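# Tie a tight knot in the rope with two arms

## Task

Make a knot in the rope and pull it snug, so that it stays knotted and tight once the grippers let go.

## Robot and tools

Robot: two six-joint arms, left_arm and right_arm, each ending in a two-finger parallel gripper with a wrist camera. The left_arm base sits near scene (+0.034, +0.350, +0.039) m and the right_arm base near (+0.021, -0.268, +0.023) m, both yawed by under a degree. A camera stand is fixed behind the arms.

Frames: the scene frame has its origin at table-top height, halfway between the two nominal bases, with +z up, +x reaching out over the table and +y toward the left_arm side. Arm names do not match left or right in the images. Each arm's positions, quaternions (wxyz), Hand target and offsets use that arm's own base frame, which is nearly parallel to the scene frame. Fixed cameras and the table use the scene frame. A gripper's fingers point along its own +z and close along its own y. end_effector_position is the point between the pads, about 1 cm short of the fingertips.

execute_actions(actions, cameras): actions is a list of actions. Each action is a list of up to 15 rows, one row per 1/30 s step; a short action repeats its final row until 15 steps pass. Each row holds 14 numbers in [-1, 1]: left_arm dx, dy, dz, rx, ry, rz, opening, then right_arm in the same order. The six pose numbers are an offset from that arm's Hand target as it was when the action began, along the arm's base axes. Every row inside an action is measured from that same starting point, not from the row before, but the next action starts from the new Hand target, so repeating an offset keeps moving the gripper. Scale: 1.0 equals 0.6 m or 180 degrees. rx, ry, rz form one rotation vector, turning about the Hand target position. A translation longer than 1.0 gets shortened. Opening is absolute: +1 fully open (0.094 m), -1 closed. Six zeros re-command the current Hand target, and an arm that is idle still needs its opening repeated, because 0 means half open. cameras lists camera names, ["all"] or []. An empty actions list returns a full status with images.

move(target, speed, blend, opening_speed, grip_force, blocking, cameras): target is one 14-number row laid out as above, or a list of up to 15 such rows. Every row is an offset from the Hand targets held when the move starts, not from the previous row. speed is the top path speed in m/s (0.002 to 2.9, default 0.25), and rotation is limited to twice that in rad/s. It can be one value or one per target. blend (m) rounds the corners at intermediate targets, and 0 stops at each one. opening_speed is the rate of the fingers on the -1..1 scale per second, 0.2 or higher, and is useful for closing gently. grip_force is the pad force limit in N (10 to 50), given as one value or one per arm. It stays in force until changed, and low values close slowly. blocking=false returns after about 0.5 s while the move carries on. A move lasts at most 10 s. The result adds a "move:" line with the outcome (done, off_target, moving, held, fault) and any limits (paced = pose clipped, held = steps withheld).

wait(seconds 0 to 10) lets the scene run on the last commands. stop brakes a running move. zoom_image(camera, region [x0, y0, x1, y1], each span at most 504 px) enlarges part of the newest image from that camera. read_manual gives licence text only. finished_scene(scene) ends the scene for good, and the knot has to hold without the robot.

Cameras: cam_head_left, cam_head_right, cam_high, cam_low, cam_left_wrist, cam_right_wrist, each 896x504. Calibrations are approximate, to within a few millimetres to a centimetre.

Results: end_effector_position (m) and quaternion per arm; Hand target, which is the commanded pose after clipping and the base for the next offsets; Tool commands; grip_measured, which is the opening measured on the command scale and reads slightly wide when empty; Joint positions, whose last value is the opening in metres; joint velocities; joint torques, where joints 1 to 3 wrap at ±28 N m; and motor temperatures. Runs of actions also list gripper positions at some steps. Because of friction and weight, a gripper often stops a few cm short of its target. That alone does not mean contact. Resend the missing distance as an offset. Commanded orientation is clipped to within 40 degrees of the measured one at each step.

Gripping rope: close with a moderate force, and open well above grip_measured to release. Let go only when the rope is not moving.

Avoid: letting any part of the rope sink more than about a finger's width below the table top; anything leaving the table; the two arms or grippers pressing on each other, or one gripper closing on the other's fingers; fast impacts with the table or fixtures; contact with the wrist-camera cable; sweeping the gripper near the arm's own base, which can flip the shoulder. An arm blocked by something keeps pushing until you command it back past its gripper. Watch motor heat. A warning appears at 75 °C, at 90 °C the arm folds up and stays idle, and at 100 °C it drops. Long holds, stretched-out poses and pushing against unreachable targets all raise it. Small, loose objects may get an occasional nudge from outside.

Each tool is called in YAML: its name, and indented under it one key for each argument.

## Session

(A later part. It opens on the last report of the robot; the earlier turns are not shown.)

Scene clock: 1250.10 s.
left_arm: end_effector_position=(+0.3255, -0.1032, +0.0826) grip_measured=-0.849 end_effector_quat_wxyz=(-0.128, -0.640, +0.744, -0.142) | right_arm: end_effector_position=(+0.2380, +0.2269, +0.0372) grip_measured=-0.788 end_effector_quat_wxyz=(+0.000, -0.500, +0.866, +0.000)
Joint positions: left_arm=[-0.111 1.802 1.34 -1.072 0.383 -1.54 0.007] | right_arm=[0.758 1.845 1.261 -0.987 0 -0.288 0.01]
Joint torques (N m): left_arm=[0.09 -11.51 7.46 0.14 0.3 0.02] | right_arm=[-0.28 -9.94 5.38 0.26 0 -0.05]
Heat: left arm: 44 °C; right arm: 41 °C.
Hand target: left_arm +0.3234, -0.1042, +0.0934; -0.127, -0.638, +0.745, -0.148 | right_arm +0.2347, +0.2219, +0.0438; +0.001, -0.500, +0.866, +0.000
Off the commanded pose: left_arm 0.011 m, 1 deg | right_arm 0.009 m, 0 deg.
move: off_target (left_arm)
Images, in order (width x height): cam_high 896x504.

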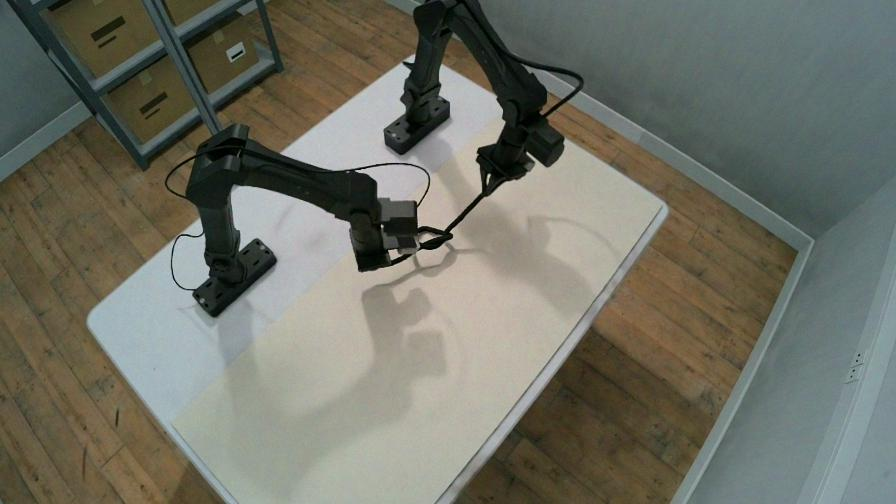

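move:
  target: [0.0,0.06,-0.04,0,0,0,-0.93,0.03,-0.06,0.03,0,0,0,-0.93]
  speed: 0.08
  cameras: ["cam_high","cam_left_wrist","cam_right_wrist","cam_low"]

zoom_image:
  camera: "cam_high"
  region: [360, 150, 520, 280]

Scene clock: 1261.90 s.
left_arm: end_effector_position=(+0.3270, -0.0681, +0.0750) grip_measured=-0.849 end_effector_quat_wxyz=(-0.121, -0.638, +0.746, -0.149) | right_arm: end_effector_position=(+0.2549, +0.1895, +0.0537) grip_measured=-0.788 end_effector_quat_wxyz=(-0.003, -0.500, +0.866, -0.001)
Joint positions: left_arm=[-0.003 1.802 1.308 -1.066 0.387 -1.421 0.007] | right_arm=[0.636 1.791 1.261 -1.048 0 -0.411 0.01]
Joint torques (N m): left_arm=[0.38 -9.1 4.86 0.47 0.29 0.03] | right_arm=[-0.51 -9.5 6 0.24 -0.01 -0.05]
Heat: left arm: 44 °C; right arm: 42 °C.
Hand target: left_arm +0.3234, -0.0682, +0.0693; -0.127, -0.638, +0.745, -0.148 | right_arm +0.2527, +0.1860, +0.0618; +0.001, -0.500, +0.866, +0.000
Off the commanded pose: left_arm 0.007 m, 1 deg | right_arm 0.009 m, 0 deg.
move: done
camera_calibration:
cam_left_wrist: T_world_to_cam=[[0.984878, -0.149375, 0.0877653, -0.336796], [-0.166028, -0.669013, 0.72447, -0.00840065], [-0.0495016, -0.728085, -0.683697, 0.110523], [0, 0, 0, 1]] pos_world=[0.33578, 0.024541, 0.111209]
cam_right_wrist: T_world_to_cam=[[0.867643, -0.497188, -0.000122857, -0.125932], [-0.459553, -0.802059, 0.381462, 0.289764], [-0.189757, -0.330916, -0.924385, 0.246051], [0, 0, 0, 1]] pos_world=[0.289116, 0.251218, 0.116897]
Images, in order (width x height): cam_high 896x504, cam_low 896x504, cam_left_wrist 896x504, cam_right_wrist 896x504.

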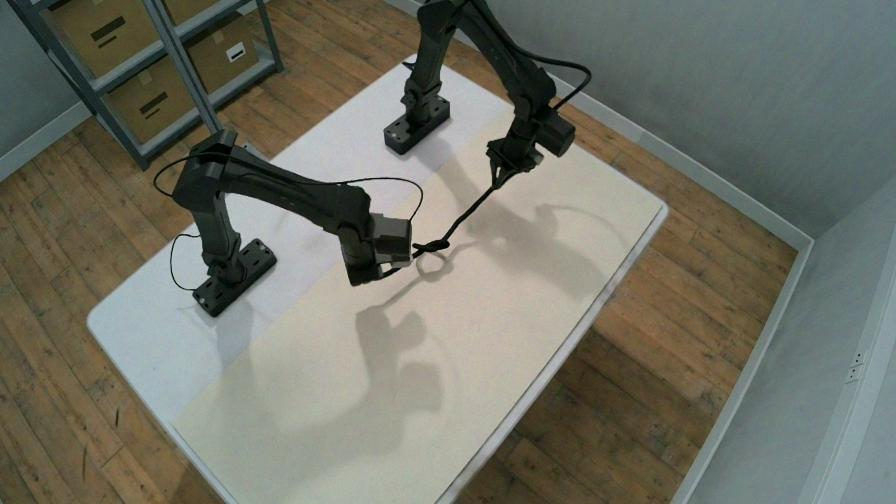

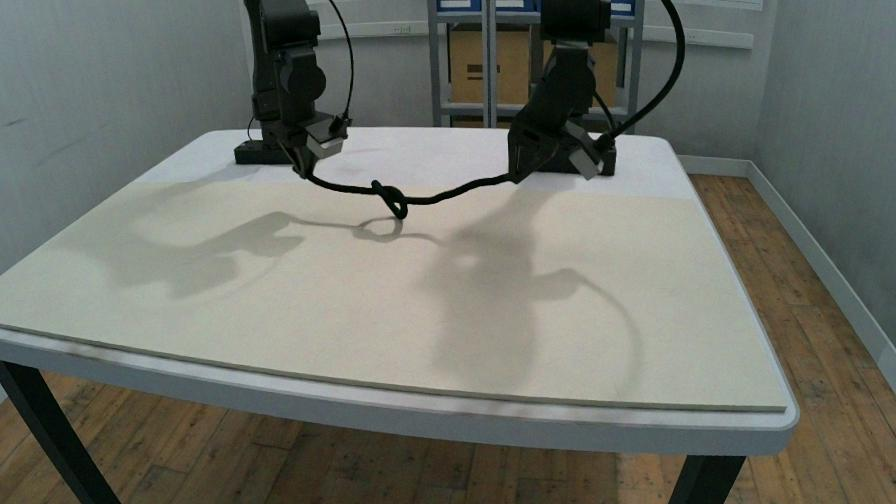

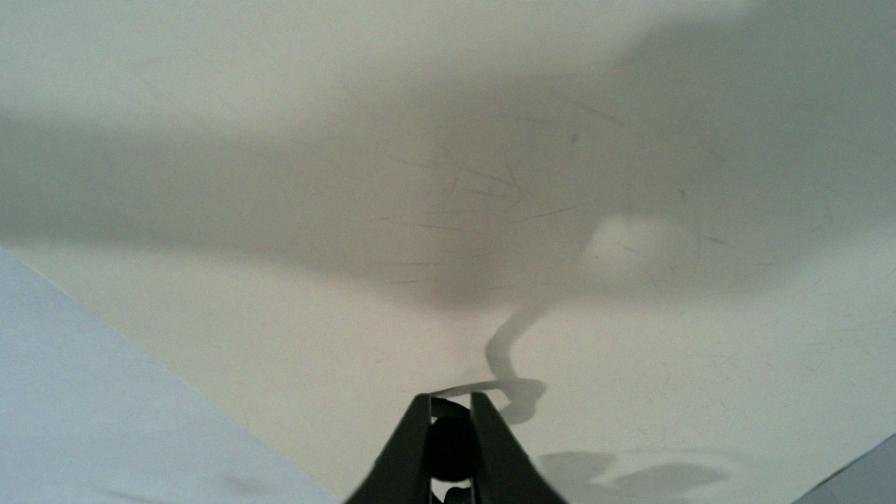

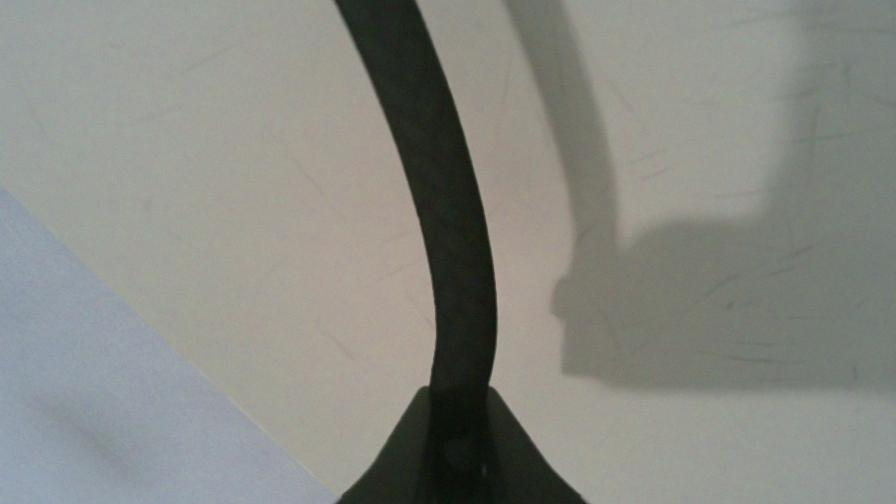

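Scaled by 3.150.

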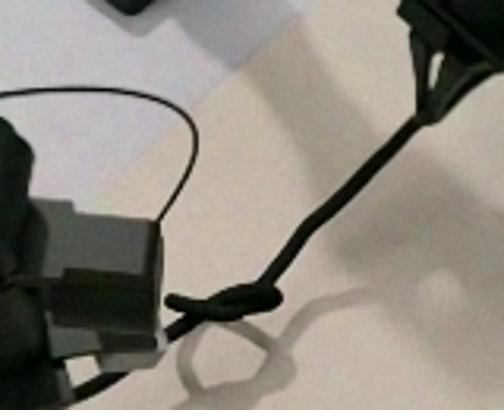

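move:
  target: [0.0,0.05,0,0,0,0,-0.93,0.01,-0.04,0,0,0,0,-0.93]
  speed: 0.06
  cameras: ["cam_high"]

zoom_image:
  camera: "cam_high"
  region: [360, 150, 520, 280]

Scene clock: 1272.23 s.
left_arm: end_effector_position=(+0.3301, -0.0383, +0.0751) grip_measured=-0.849 end_effector_quat_wxyz=(-0.110, -0.635, +0.748, -0.159) | right_arm: end_effector_position=(+0.2651, +0.1684, +0.0585) grip_measured=-0.788 end_effector_quat_wxyz=(+0.003, -0.501, +0.866, +0.000)
Joint positions: left_arm=[0.089 1.802 1.308 -1.073 0.389 -1.321 0.007] | right_arm=[0.563 1.761 1.245 -1.048 0 -0.487 0.01]
Joint torques (N m): left_arm=[0.35 -7.84 6.26 0.11 0.25 0.05] | right_arm=[-0.53 -9.4 4.59 0.37 -0.01 -0.01]
Heat: left arm: 43 °C; right arm: 42 °C.
Hand target: left_arm +0.3233, -0.0382, +0.0693; -0.127, -0.638, +0.745, -0.148 | right_arm +0.2587, +0.1620, +0.0618; +0.001, -0.500, +0.866, +0.000
Off the commanded pose: left_arm 0.009 m, 2 deg | right_arm 0.010 m, 0 deg.
move: done
Images, in order (width x height): cam_high 896x504.

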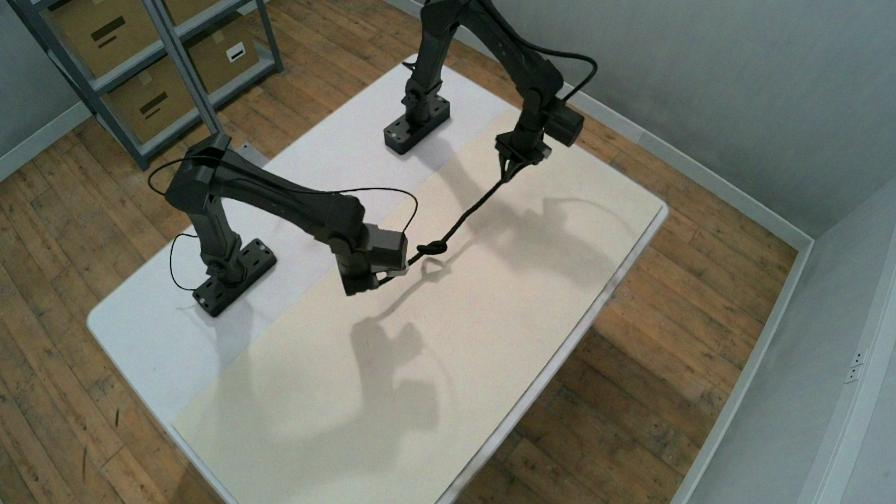

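Scaled by 3.150.

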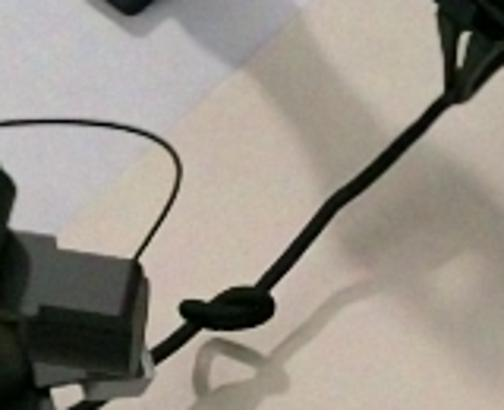

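move:
  target: [0.0,0.05,0,0,0,0,-0.93,0.0,-0.045,0,0,0,0,-0.93]
  speed: 0.06
  cameras: ["cam_high"]

zoom_image:
  camera: "cam_high"
  region: [360, 150, 520, 280]

Scene clock: 1278.20 s.
left_arm: end_effector_position=(+0.3203, -0.0113, +0.0676) grip_measured=-0.849 end_effector_quat_wxyz=(-0.126, -0.637, +0.746, -0.151) | right_arm: end_effector_position=(+0.2642, +0.1412, +0.0598) grip_measured=-0.788 end_effector_quat_wxyz=(+0.002, -0.502, +0.865, +0.002)
Joint positions: left_arm=[0.177 1.829 1.308 -1.119 0.39 -1.223 0.007] | right_arm=[0.486 1.71 1.19 -1.048 -0.003 -0.566 0.01]
Joint torques (N m): left_arm=[0.55 -8.1 8.53 0.01 0.17 0.04] | right_arm=[-0.62 -8.8 4.51 0.42 0.02 0]
Heat: left arm: 42 °C; right arm: 42 °C.
Hand target: left_arm +0.3234, -0.0082, +0.0694; -0.127, -0.638, +0.745, -0.148 | right_arm +0.2588, +0.1350, +0.0618; +0.001, -0.500, +0.866, +0.000
Off the commanded pose: left_arm 0.005 m, 0 deg | right_arm 0.008 m, 0 deg.
move: done
Images, in order (width x height): cam_high 896x504.

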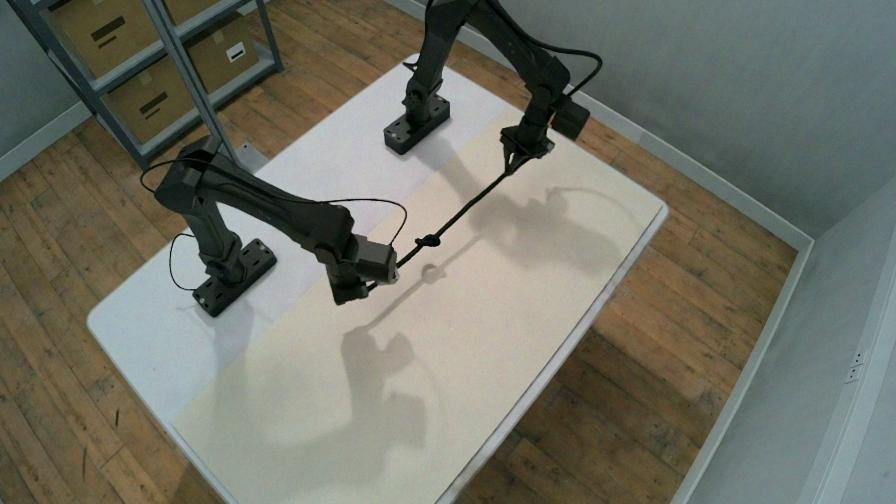

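Scaled by 3.150.

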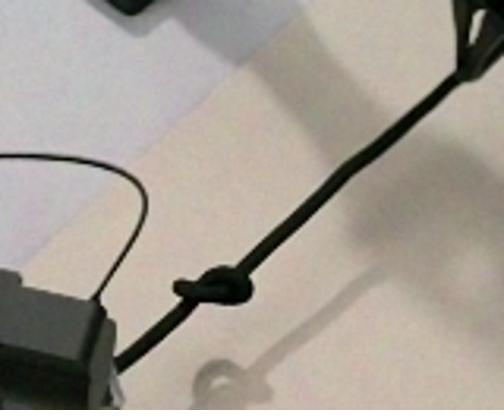

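move:
  target: [0.0,0.04,0,0,0,0,-0.93,0.0,-0.045,0,0,0,0,-0.93]
  speed: 0.05
  cameras: ["cam_high","cam_low"]

zoom_image:
  camera: "cam_high"
  region: [380, 180, 500, 280]

zoom_image:
  camera: "cam_low"
  region: [300, 130, 540, 250]

Scene clock: 1286.10 s.
left_arm: end_effector_position=(+0.3147, -0.0011, +0.0690) grip_measured=-0.849 end_effector_quat_wxyz=(-0.148, -0.631, +0.744, -0.160) | right_arm: end_effector_position=(+0.2688, +0.1291, +0.0629) grip_measured=-0.788 end_effector_quat_wxyz=(+0.023, -0.508, +0.861, +0.021)
Joint positions: left_arm=[0.23 1.854 1.331 -1.175 0.422 -1.149 0.007] | right_arm=[0.416 1.666 1.151 -1.015 -0.047 -0.65 0.01]
Joint torques (N m): left_arm=[2 -8.25 9.22 0.1 -0.24 0.05] | right_arm=[-1.66 -8.27 4.16 0.21 0.39 0.01]
Heat: left arm: 41 °C; right arm: 43 °C.
Hand target: left_arm +0.3234, +0.0158, +0.0694; -0.127, -0.638, +0.745, -0.148 | right_arm +0.2587, +0.1080, +0.0618; +0.001, -0.500, +0.866, +0.000
Off the commanded pose: left_arm 0.019 m, 3 deg | right_arm 0.023 m, 4 deg.
move: off_target (left_arm, right_arm)
Images, in order (width x height): cam_high 896x504, cam_low 896x504.

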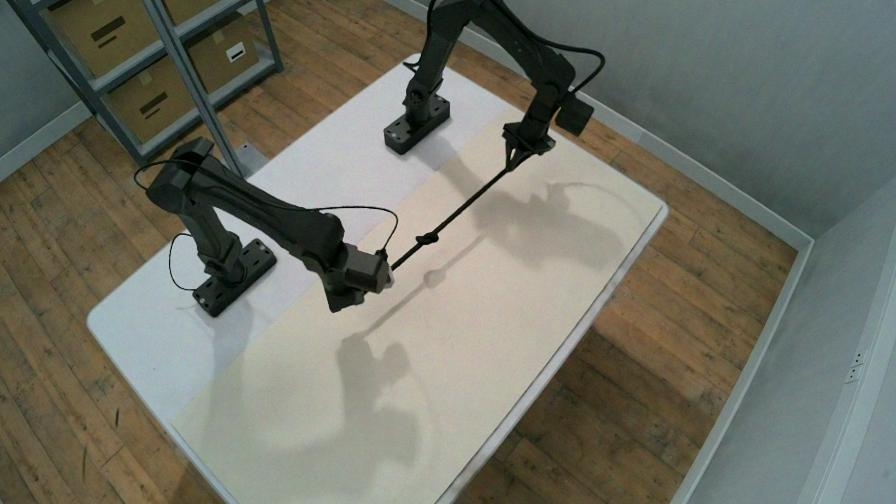

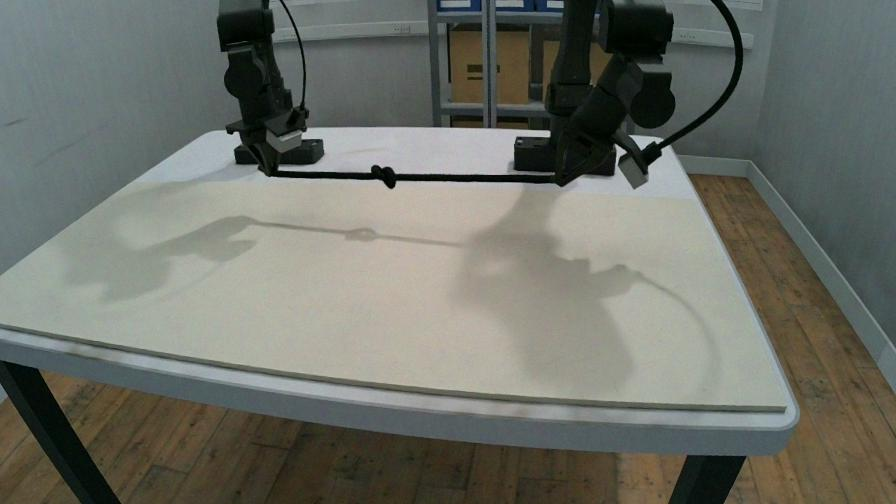

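Scaled by 4.200.

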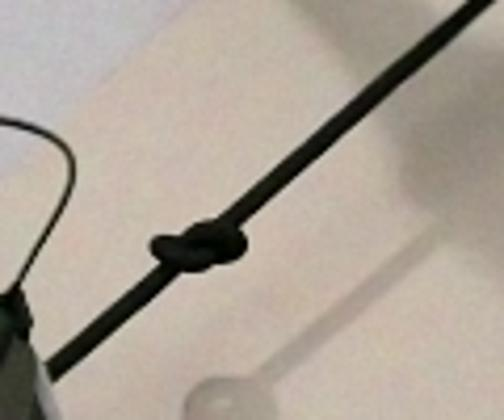

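Scaled by 2.100.

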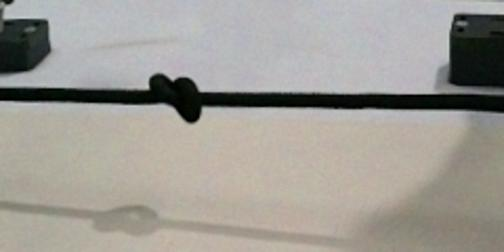

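move:
  target: [0.0,0.04,0,0,0,0,-0.93,0.0,-0.045,0,0,0,0,-0.93]
  speed: 0.04
  cameras: ["cam_high","cam_low"]

zoom_image:
  camera: "cam_high"
  region: [380, 180, 500, 280]

zoom_image:
  camera: "cam_low"
  region: [300, 130, 540, 250]

Scene clock: 1294.00 s.
left_arm: end_effector_position=(+0.3099, +0.0050, +0.0742) grip_measured=-0.849 end_effector_quat_wxyz=(-0.176, -0.626, +0.739, -0.177) | right_arm: end_effector_position=(+0.2755, +0.1236, +0.0672) grip_measured=-0.788 end_effector_quat_wxyz=(+0.054, -0.519, +0.852, +0.049)
Joint positions: left_arm=[0.279 1.882 1.365 -1.245 0.469 -1.081 0.007] | right_arm=[0.348 1.632 1.125 -0.977 -0.118 -0.741 0.01]
Joint torques (N m): left_arm=[3.56 -8.5 9.72 0.28 -0.82 0.07] | right_arm=[-2.96 -7.94 3.9 -0.14 1 -0.04]
Heat: left arm: 42 °C; right arm: 42 °C.
Hand target: left_arm +0.3234, +0.0398, +0.0694; -0.127, -0.638, +0.745, -0.148 | right_arm +0.2587, +0.0810, +0.0618; +0.001, -0.500, +0.866, +0.000
Off the commanded pose: left_arm 0.038 m, 7 deg | right_arm 0.046 m, 9 deg.
move: off_target (left_arm, right_arm)
Images, in order (width x height): cam_high 896x504, cam_low 896x504.

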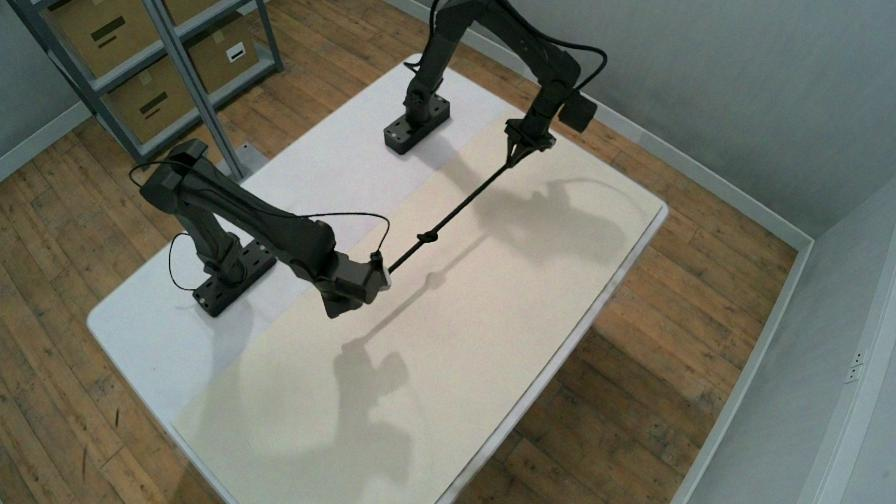

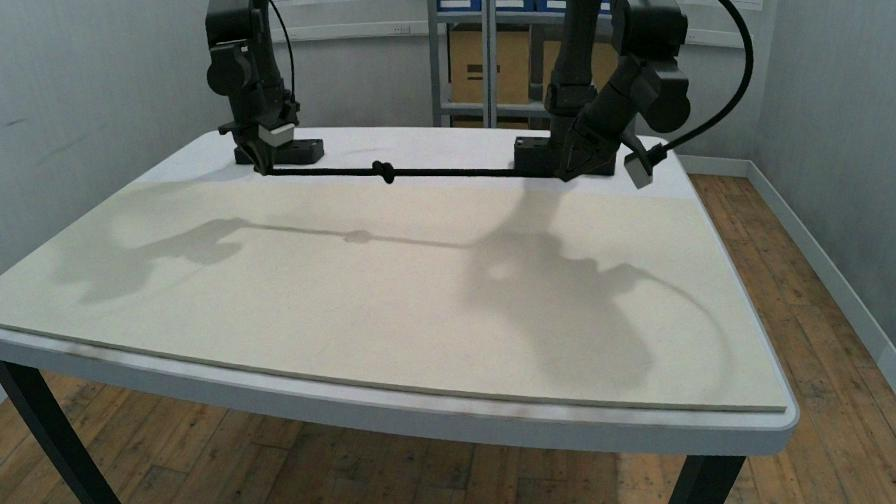

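Scaled by 4.200.

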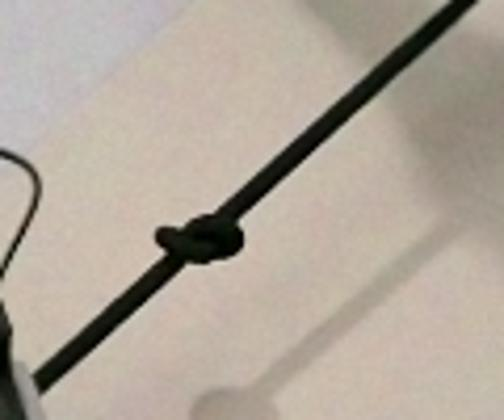

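Scaled by 2.100.

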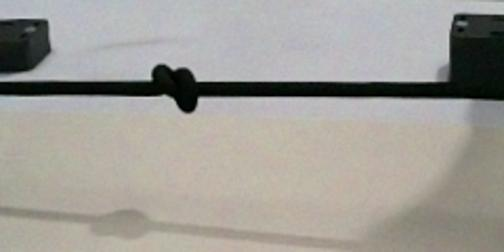

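move:
  target: [0.0,0.035,0,0,0,0,-0.93,0.0,-0.035,0,0,0,0,-0.93]
  speed: 0.03
  cameras: ["cam_high","cam_low"]

zoom_image:
  camera: "cam_high"
  region: [380, 180, 500, 280]

Scene clock: 1302.33 s.
left_arm: end_effector_position=(+0.3063, +0.0092, +0.0806) grip_measured=-0.850 end_effector_quat_wxyz=(-0.201, -0.623, +0.732, -0.192) | right_arm: end_effector_position=(+0.2791, +0.1232, +0.0732) grip_measured=-0.788 end_effector_quat_wxyz=(+0.081, -0.529, +0.841, +0.078)
Joint positions: left_arm=[0.317 1.91 1.402 -1.316 0.509 -1.027 0.007] | right_arm=[0.299 1.609 1.113 -0.957 -0.193 -0.813 0.01]
Joint torques (N m): left_arm=[5.09 -8.72 10.25 0.47 -1.34 0.07] | right_arm=[-4.29 -7.68 3.73 -0.37 1.58 -0.04]
Heat: left arm: 42 °C; right arm: 42 °C.
Hand target: left_arm +0.3234, +0.0609, +0.0694; -0.127, -0.638, +0.745, -0.148 | right_arm +0.2587, +0.0600, +0.0619; +0.001, -0.500, +0.866, +0.000
Off the commanded pose: left_arm 0.056 m, 10 deg | right_arm 0.067 m, 14 deg.
move: off_target (left_arm, right_arm)
Images, in order (width x height): cam_high 896x504, cam_low 896x504.

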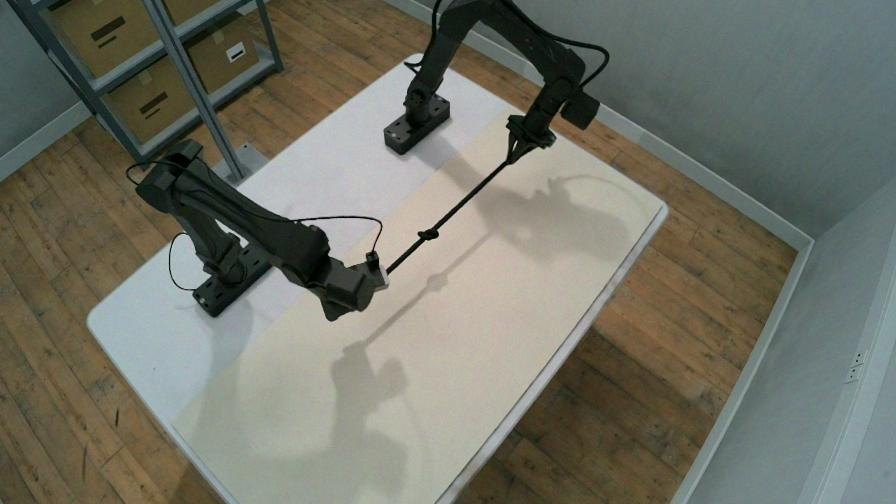

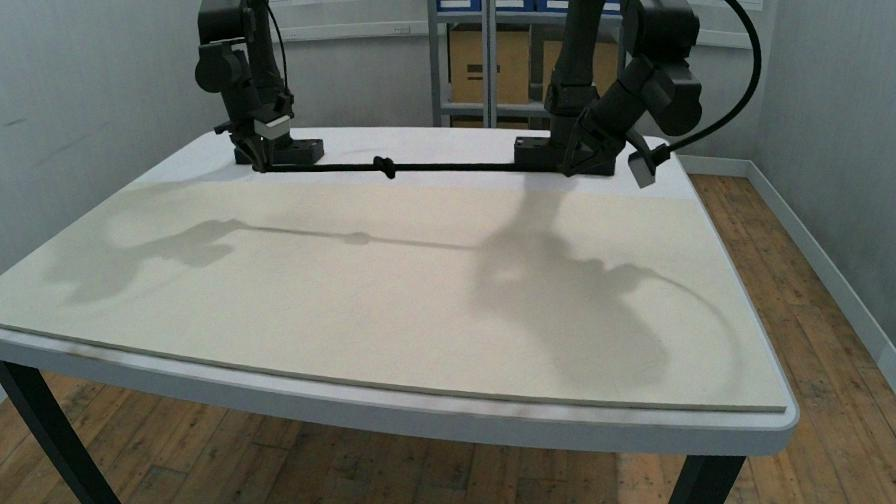

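Scaled by 4.200.

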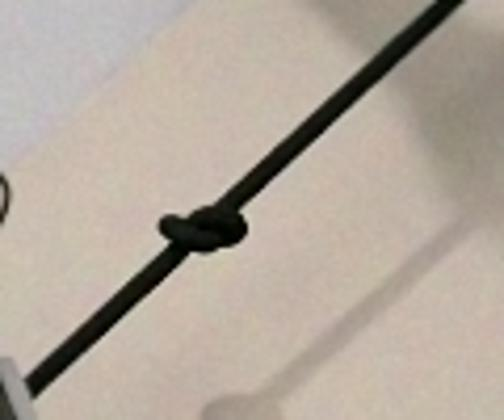

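move:
  target:
    - [0,-0.095,0,0,0,0,-0.93,0,0.1,0,0,0,0,-0.93]
    - [0,-0.105,-0.075,0,0,0,-0.93,0,0.11,-0.065,0,0,0,-0.93]
  speed: 0.1
  blend: [0.01,0]
  cameras: ["cam_low"]

Scene clock: 1309.70 s.
left_arm: end_effector_position=(+0.3273, -0.0039, +0.0346) grip_measured=-0.850 end_effector_quat_wxyz=(-0.125, -0.635, +0.745, -0.161) | right_arm: end_effector_position=(+0.2648, +0.1291, +0.0321) grip_measured=-0.788 end_effector_quat_wxyz=(+0.016, -0.500, +0.866, +0.004)
Joint positions: left_arm=[0.204 1.895 1.252 -0.997 0.405 -1.194 0.007] | right_arm=[0.443 1.702 1.064 -0.901 -0.012 -0.604 0.01]
Joint torques (N m): left_arm=[-0.16 -8.61 4.64 0.37 0.01 -0.07] | right_arm=[0.44 -5.35 4.68 0.62 0.1 0.09]
Heat: left arm: 42 °C; right arm: 42 °C.
Hand target: left_arm +0.3234, -0.0023, +0.0244; -0.127, -0.638, +0.745, -0.148 | right_arm +0.2588, +0.1260, +0.0228; +0.001, -0.500, +0.866, +0.000
Off the commanded pose: left_arm 0.011 m, 2 deg | right_arm 0.011 m, 2 deg.
move: off_target (left_arm, right_arm)
Images, in order (width x height): cam_low 896x504.

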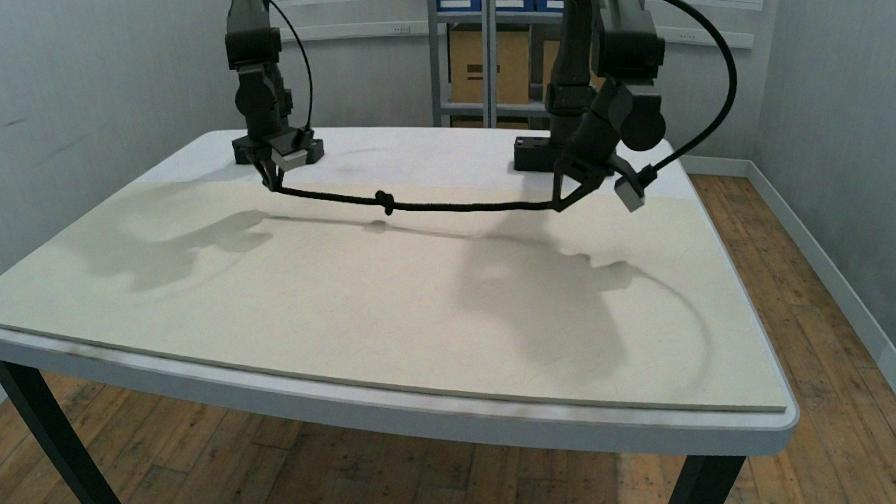

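move:
  target: [0,-0.01,-0.068,0,0,0,-0.93,0,0.01,-0.053,0,0,0,-0.93]
  speed: 0.06
  cameras: ["cam_low","cam_right_wrist","cam_left_wrist"]

Scene clock: 1315.13 s.
left_arm: end_effector_position=(+0.3288, -0.0074, -0.0068) grip_measured=-0.850 end_effector_quat_wxyz=(-0.122, -0.636, +0.745, -0.159) | right_arm: end_effector_position=(+0.2650, +0.1332, +0.0010) grip_measured=-0.788 end_effector_quat_wxyz=(+0.013, -0.499, +0.866, +0.001)
Joint positions: left_arm=[0.189 1.965 1.168 -0.832 0.399 -1.213 0.007] | right_arm=[0.46 1.769 1.005 -0.782 -0.004 -0.585 0.01]
Joint torques (N m): left_arm=[-0.38 -8.79 4.27 0.37 0.08 -0.05] | right_arm=[0.58 -5.44 4.31 0.67 0.02 0.1]
Heat: left arm: 42 °C; right arm: 42 °C.
Hand target: left_arm +0.3234, -0.0082, -0.0164; -0.127, -0.638, +0.745, -0.148 | right_arm +0.2587, +0.1320, -0.0090; +0.000, -0.500, +0.866, +0.000
Off the commanded pose: left_arm 0.011 m, 1 deg | right_arm 0.012 m, 1 deg.
move: off_target (left_arm, right_arm)
camera_calibration:
cam_left_wrist: T_world_to_cam=[[0.98385, -0.147273, 0.101735, -0.321939], [-0.174235, -0.657749, 0.732808, 0.0945821], [-0.0410072, -0.738699, -0.672787, 0.096072], [0, 0, 0, 1]] pos_world=[0.337159, 0.0857665, 0.0280778]
cam_right_wrist: T_world_to_cam=[[0.866371, -0.499227, 0.0131671, -0.162126], [-0.470979, -0.808014, 0.353965, 0.273375], [-0.166069, -0.312867, -0.935166, 0.172016], [0, 0, 0, 1]] pos_world=[0.297782, 0.193771, 0.0662329]
Images, in order (width x height): cam_low 896x504, cam_left_wrist 896x504, cam_right_wrist 896x504.

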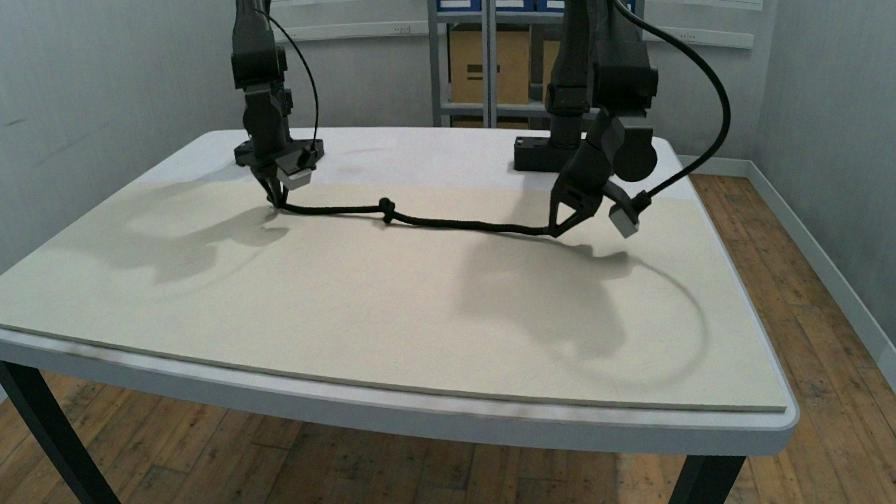

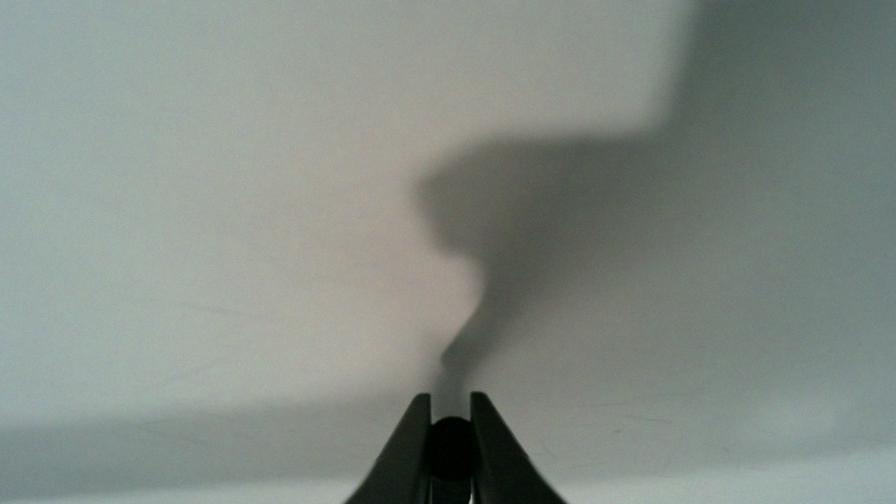

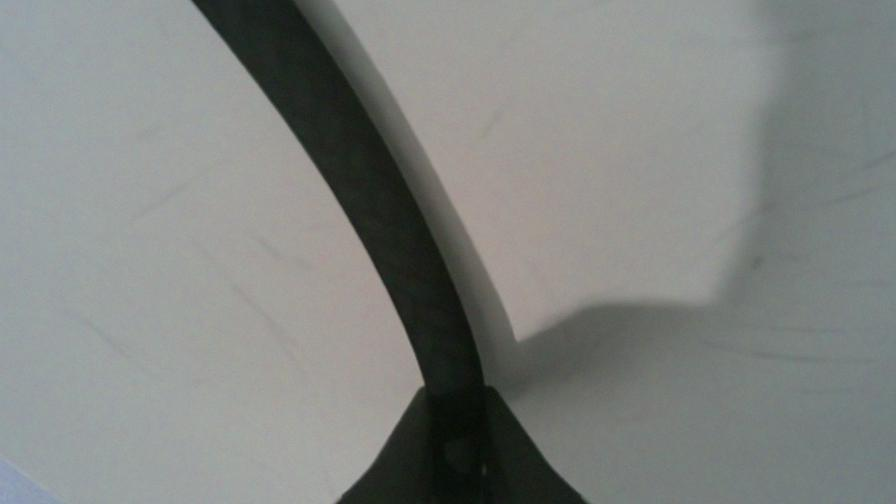

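move:
  target:
    - [0,0,-0.018,0,0,0,-0.93,0,0,-0.012,0,0,0,-0.93]
    - [0,0,-0.018,0,0,0,-0.3,0,0,-0.012,0,0,0,-0.3]
  speed: 0.05
  opening_speed: 0.4
  cameras: ["cam_left_wrist","cam_right_wrist"]

Scene clock: 1322.37 s.
left_arm: end_effector_position=(+0.3307, -0.0071, -0.0167) grip_measured=-0.302 end_effector_quat_wxyz=(-0.119, -0.636, +0.746, -0.160) | right_arm: end_effector_position=(+0.2671, +0.1333, -0.0047) grip_measured=-0.303 end_effector_quat_wxyz=(+0.016, -0.499, +0.866, -0.001)
Joint positions: left_arm=[0.189 1.986 1.153 -0.789 0.399 -1.213 0.033] | right_arm=[0.46 1.78 0.994 -0.751 0.001 -0.585 0.033]
Joint torques (N m): left_arm=[-0.39 -8.68 4.07 0.36 0.09 -0.05] | right_arm=[0.58 -5.24 4.12 0.71 -0.01 0.09]
Heat: left arm: 41 °C; right arm: 41 °C.
Hand target: left_arm +0.3234, -0.0082, -0.0272; -0.127, -0.638, +0.745, -0.148 | right_arm +0.2587, +0.1320, -0.0161; +0.001, -0.500, +0.866, +0.000
Off the commanded pose: left_arm 0.013 m, 2 deg | right_arm 0.014 m, 2 deg.
move: off_target (left_arm, right_arm); target 2's new opening was sent with right_arm's hand 0.013 m and 1 deg from that target
camera_calibration:
cam_left_wrist: T_world_to_cam=[[0.983152, -0.147147, 0.108446, -0.322353], [-0.179197, -0.658794, 0.73067, 0.104046], [-0.036072, -0.737793, -0.674062, 0.0881716], [0, 0, 0, 1]] pos_world=[0.338747, 0.0861638, 0.0183681]
cam_right_wrist: T_world_to_cam=[[0.866137, -0.499364, 0.0210175, -0.163618], [-0.474132, -0.807613, 0.350656, 0.277139], [-0.158131, -0.313681, -0.936268, 0.164986], [0, 0, 0, 1]] pos_world=[0.299205, 0.193869, 0.0607299]
Images, in order (width x height): cam_left_wrist 896x504, cam_right_wrist 896x504.

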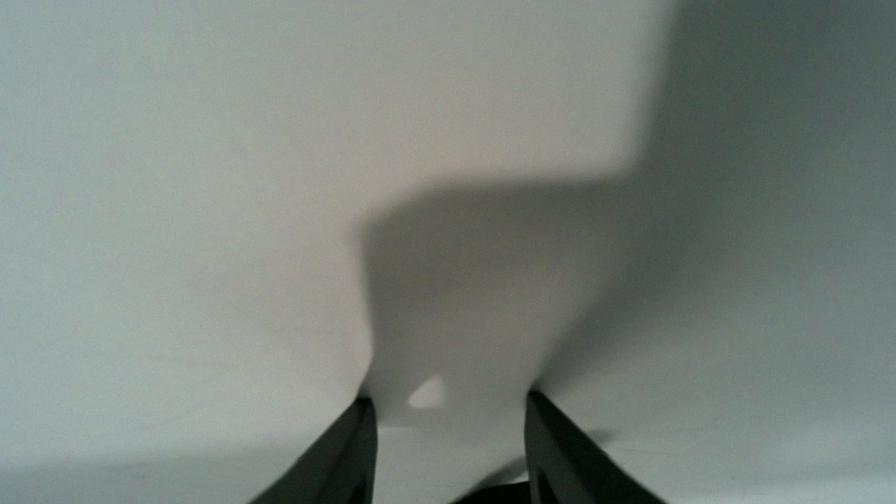

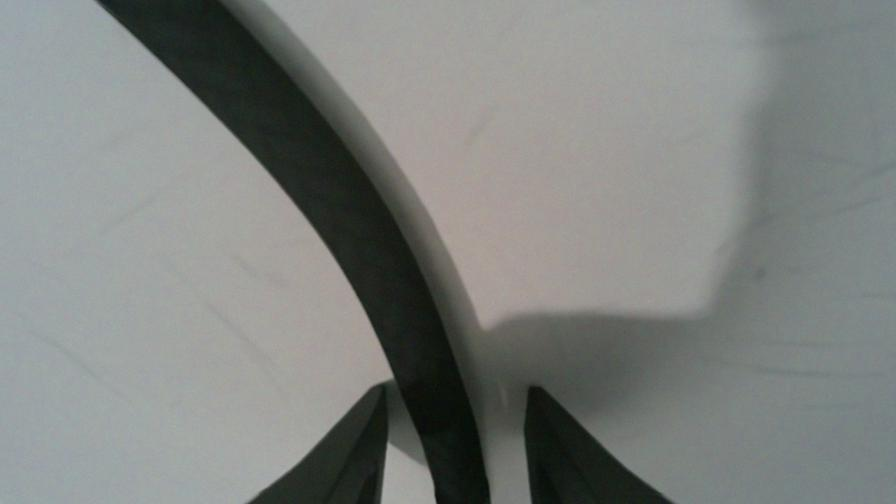

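move:
  target: [0,0.06,0.15,0,0,0,-0.3,0,0,0.15,0,0,0,-0.3]
  speed: 0.12
  cameras: ["cam_high"]

zoom_image:
  camera: "cam_high"
  region: [360, 150, 520, 280]

Scene clock: 1328.93 s.
left_arm: end_effector_position=(+0.3194, +0.0236, +0.0516) grip_measured=-0.302 end_effector_quat_wxyz=(-0.141, -0.639, +0.742, -0.148) | right_arm: end_effector_position=(+0.2541, +0.1269, +0.0610) grip_measured=-0.303 end_effector_quat_wxyz=(-0.017, -0.499, +0.867, +0.001)
Joint positions: left_arm=[0.285 1.911 1.344 -1.145 0.387 -1.11 0.033] | right_arm=[0.46 1.685 1.166 -1.085 0.001 -0.585 0.033]
Joint torques (N m): left_arm=[0.35 -11.62 8.29 -0.15 0.1 0.04] | right_arm=[0.57 -8.05 8.4 0.3 -0.01 0.08]
Heat: left arm: 41 °C; right arm: 41 °C.
Hand target: left_arm +0.3234, +0.0278, +0.0628; -0.127, -0.638, +0.745, -0.148 | right_arm +0.2587, +0.1320, +0.0738; +0.000, -0.500, +0.866, +0.000
Off the commanded pose: left_arm 0.013 m, 2 deg | right_arm 0.015 m, 2 deg.
move: off_target (left_arm, right_arm)
Images, in order (width x height): cam_high 896x504.

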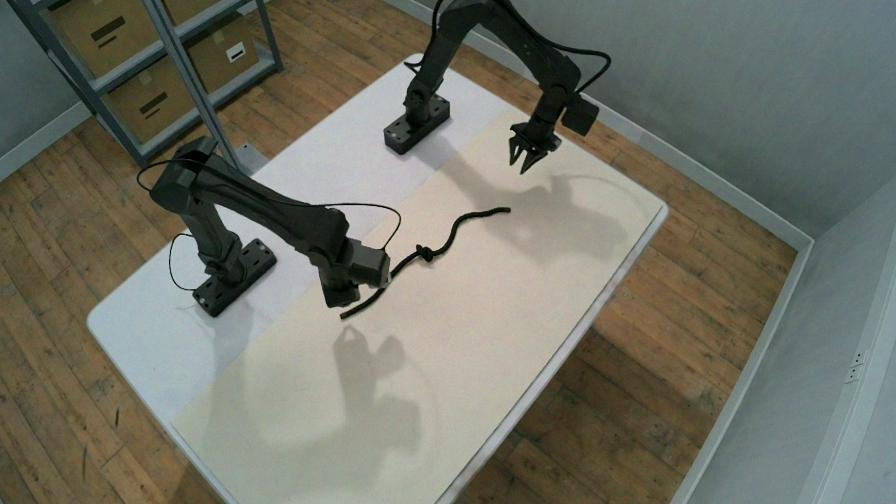

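Scaled by 3.150.

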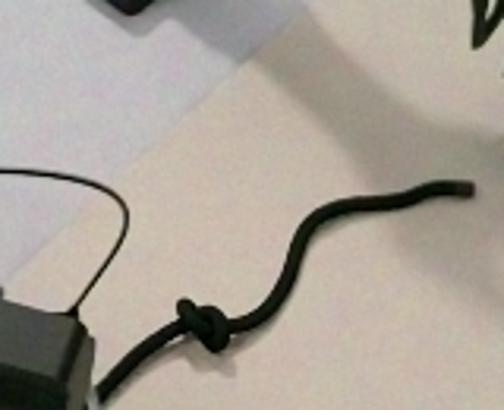

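zoom_image:
  camera: "cam_high"
  region: [400, 230, 450, 275]

Scaled by 10.080.

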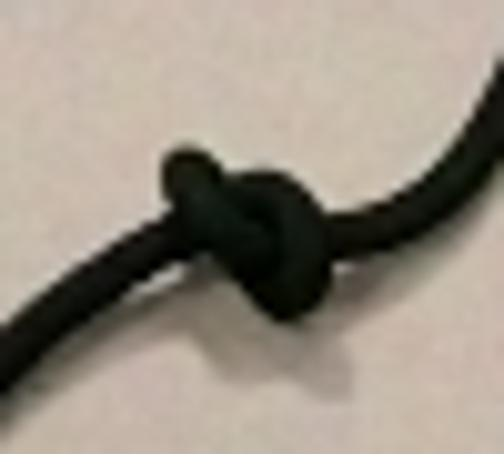

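finished_scene:
  scene: 2

The scene is finished: the task was done.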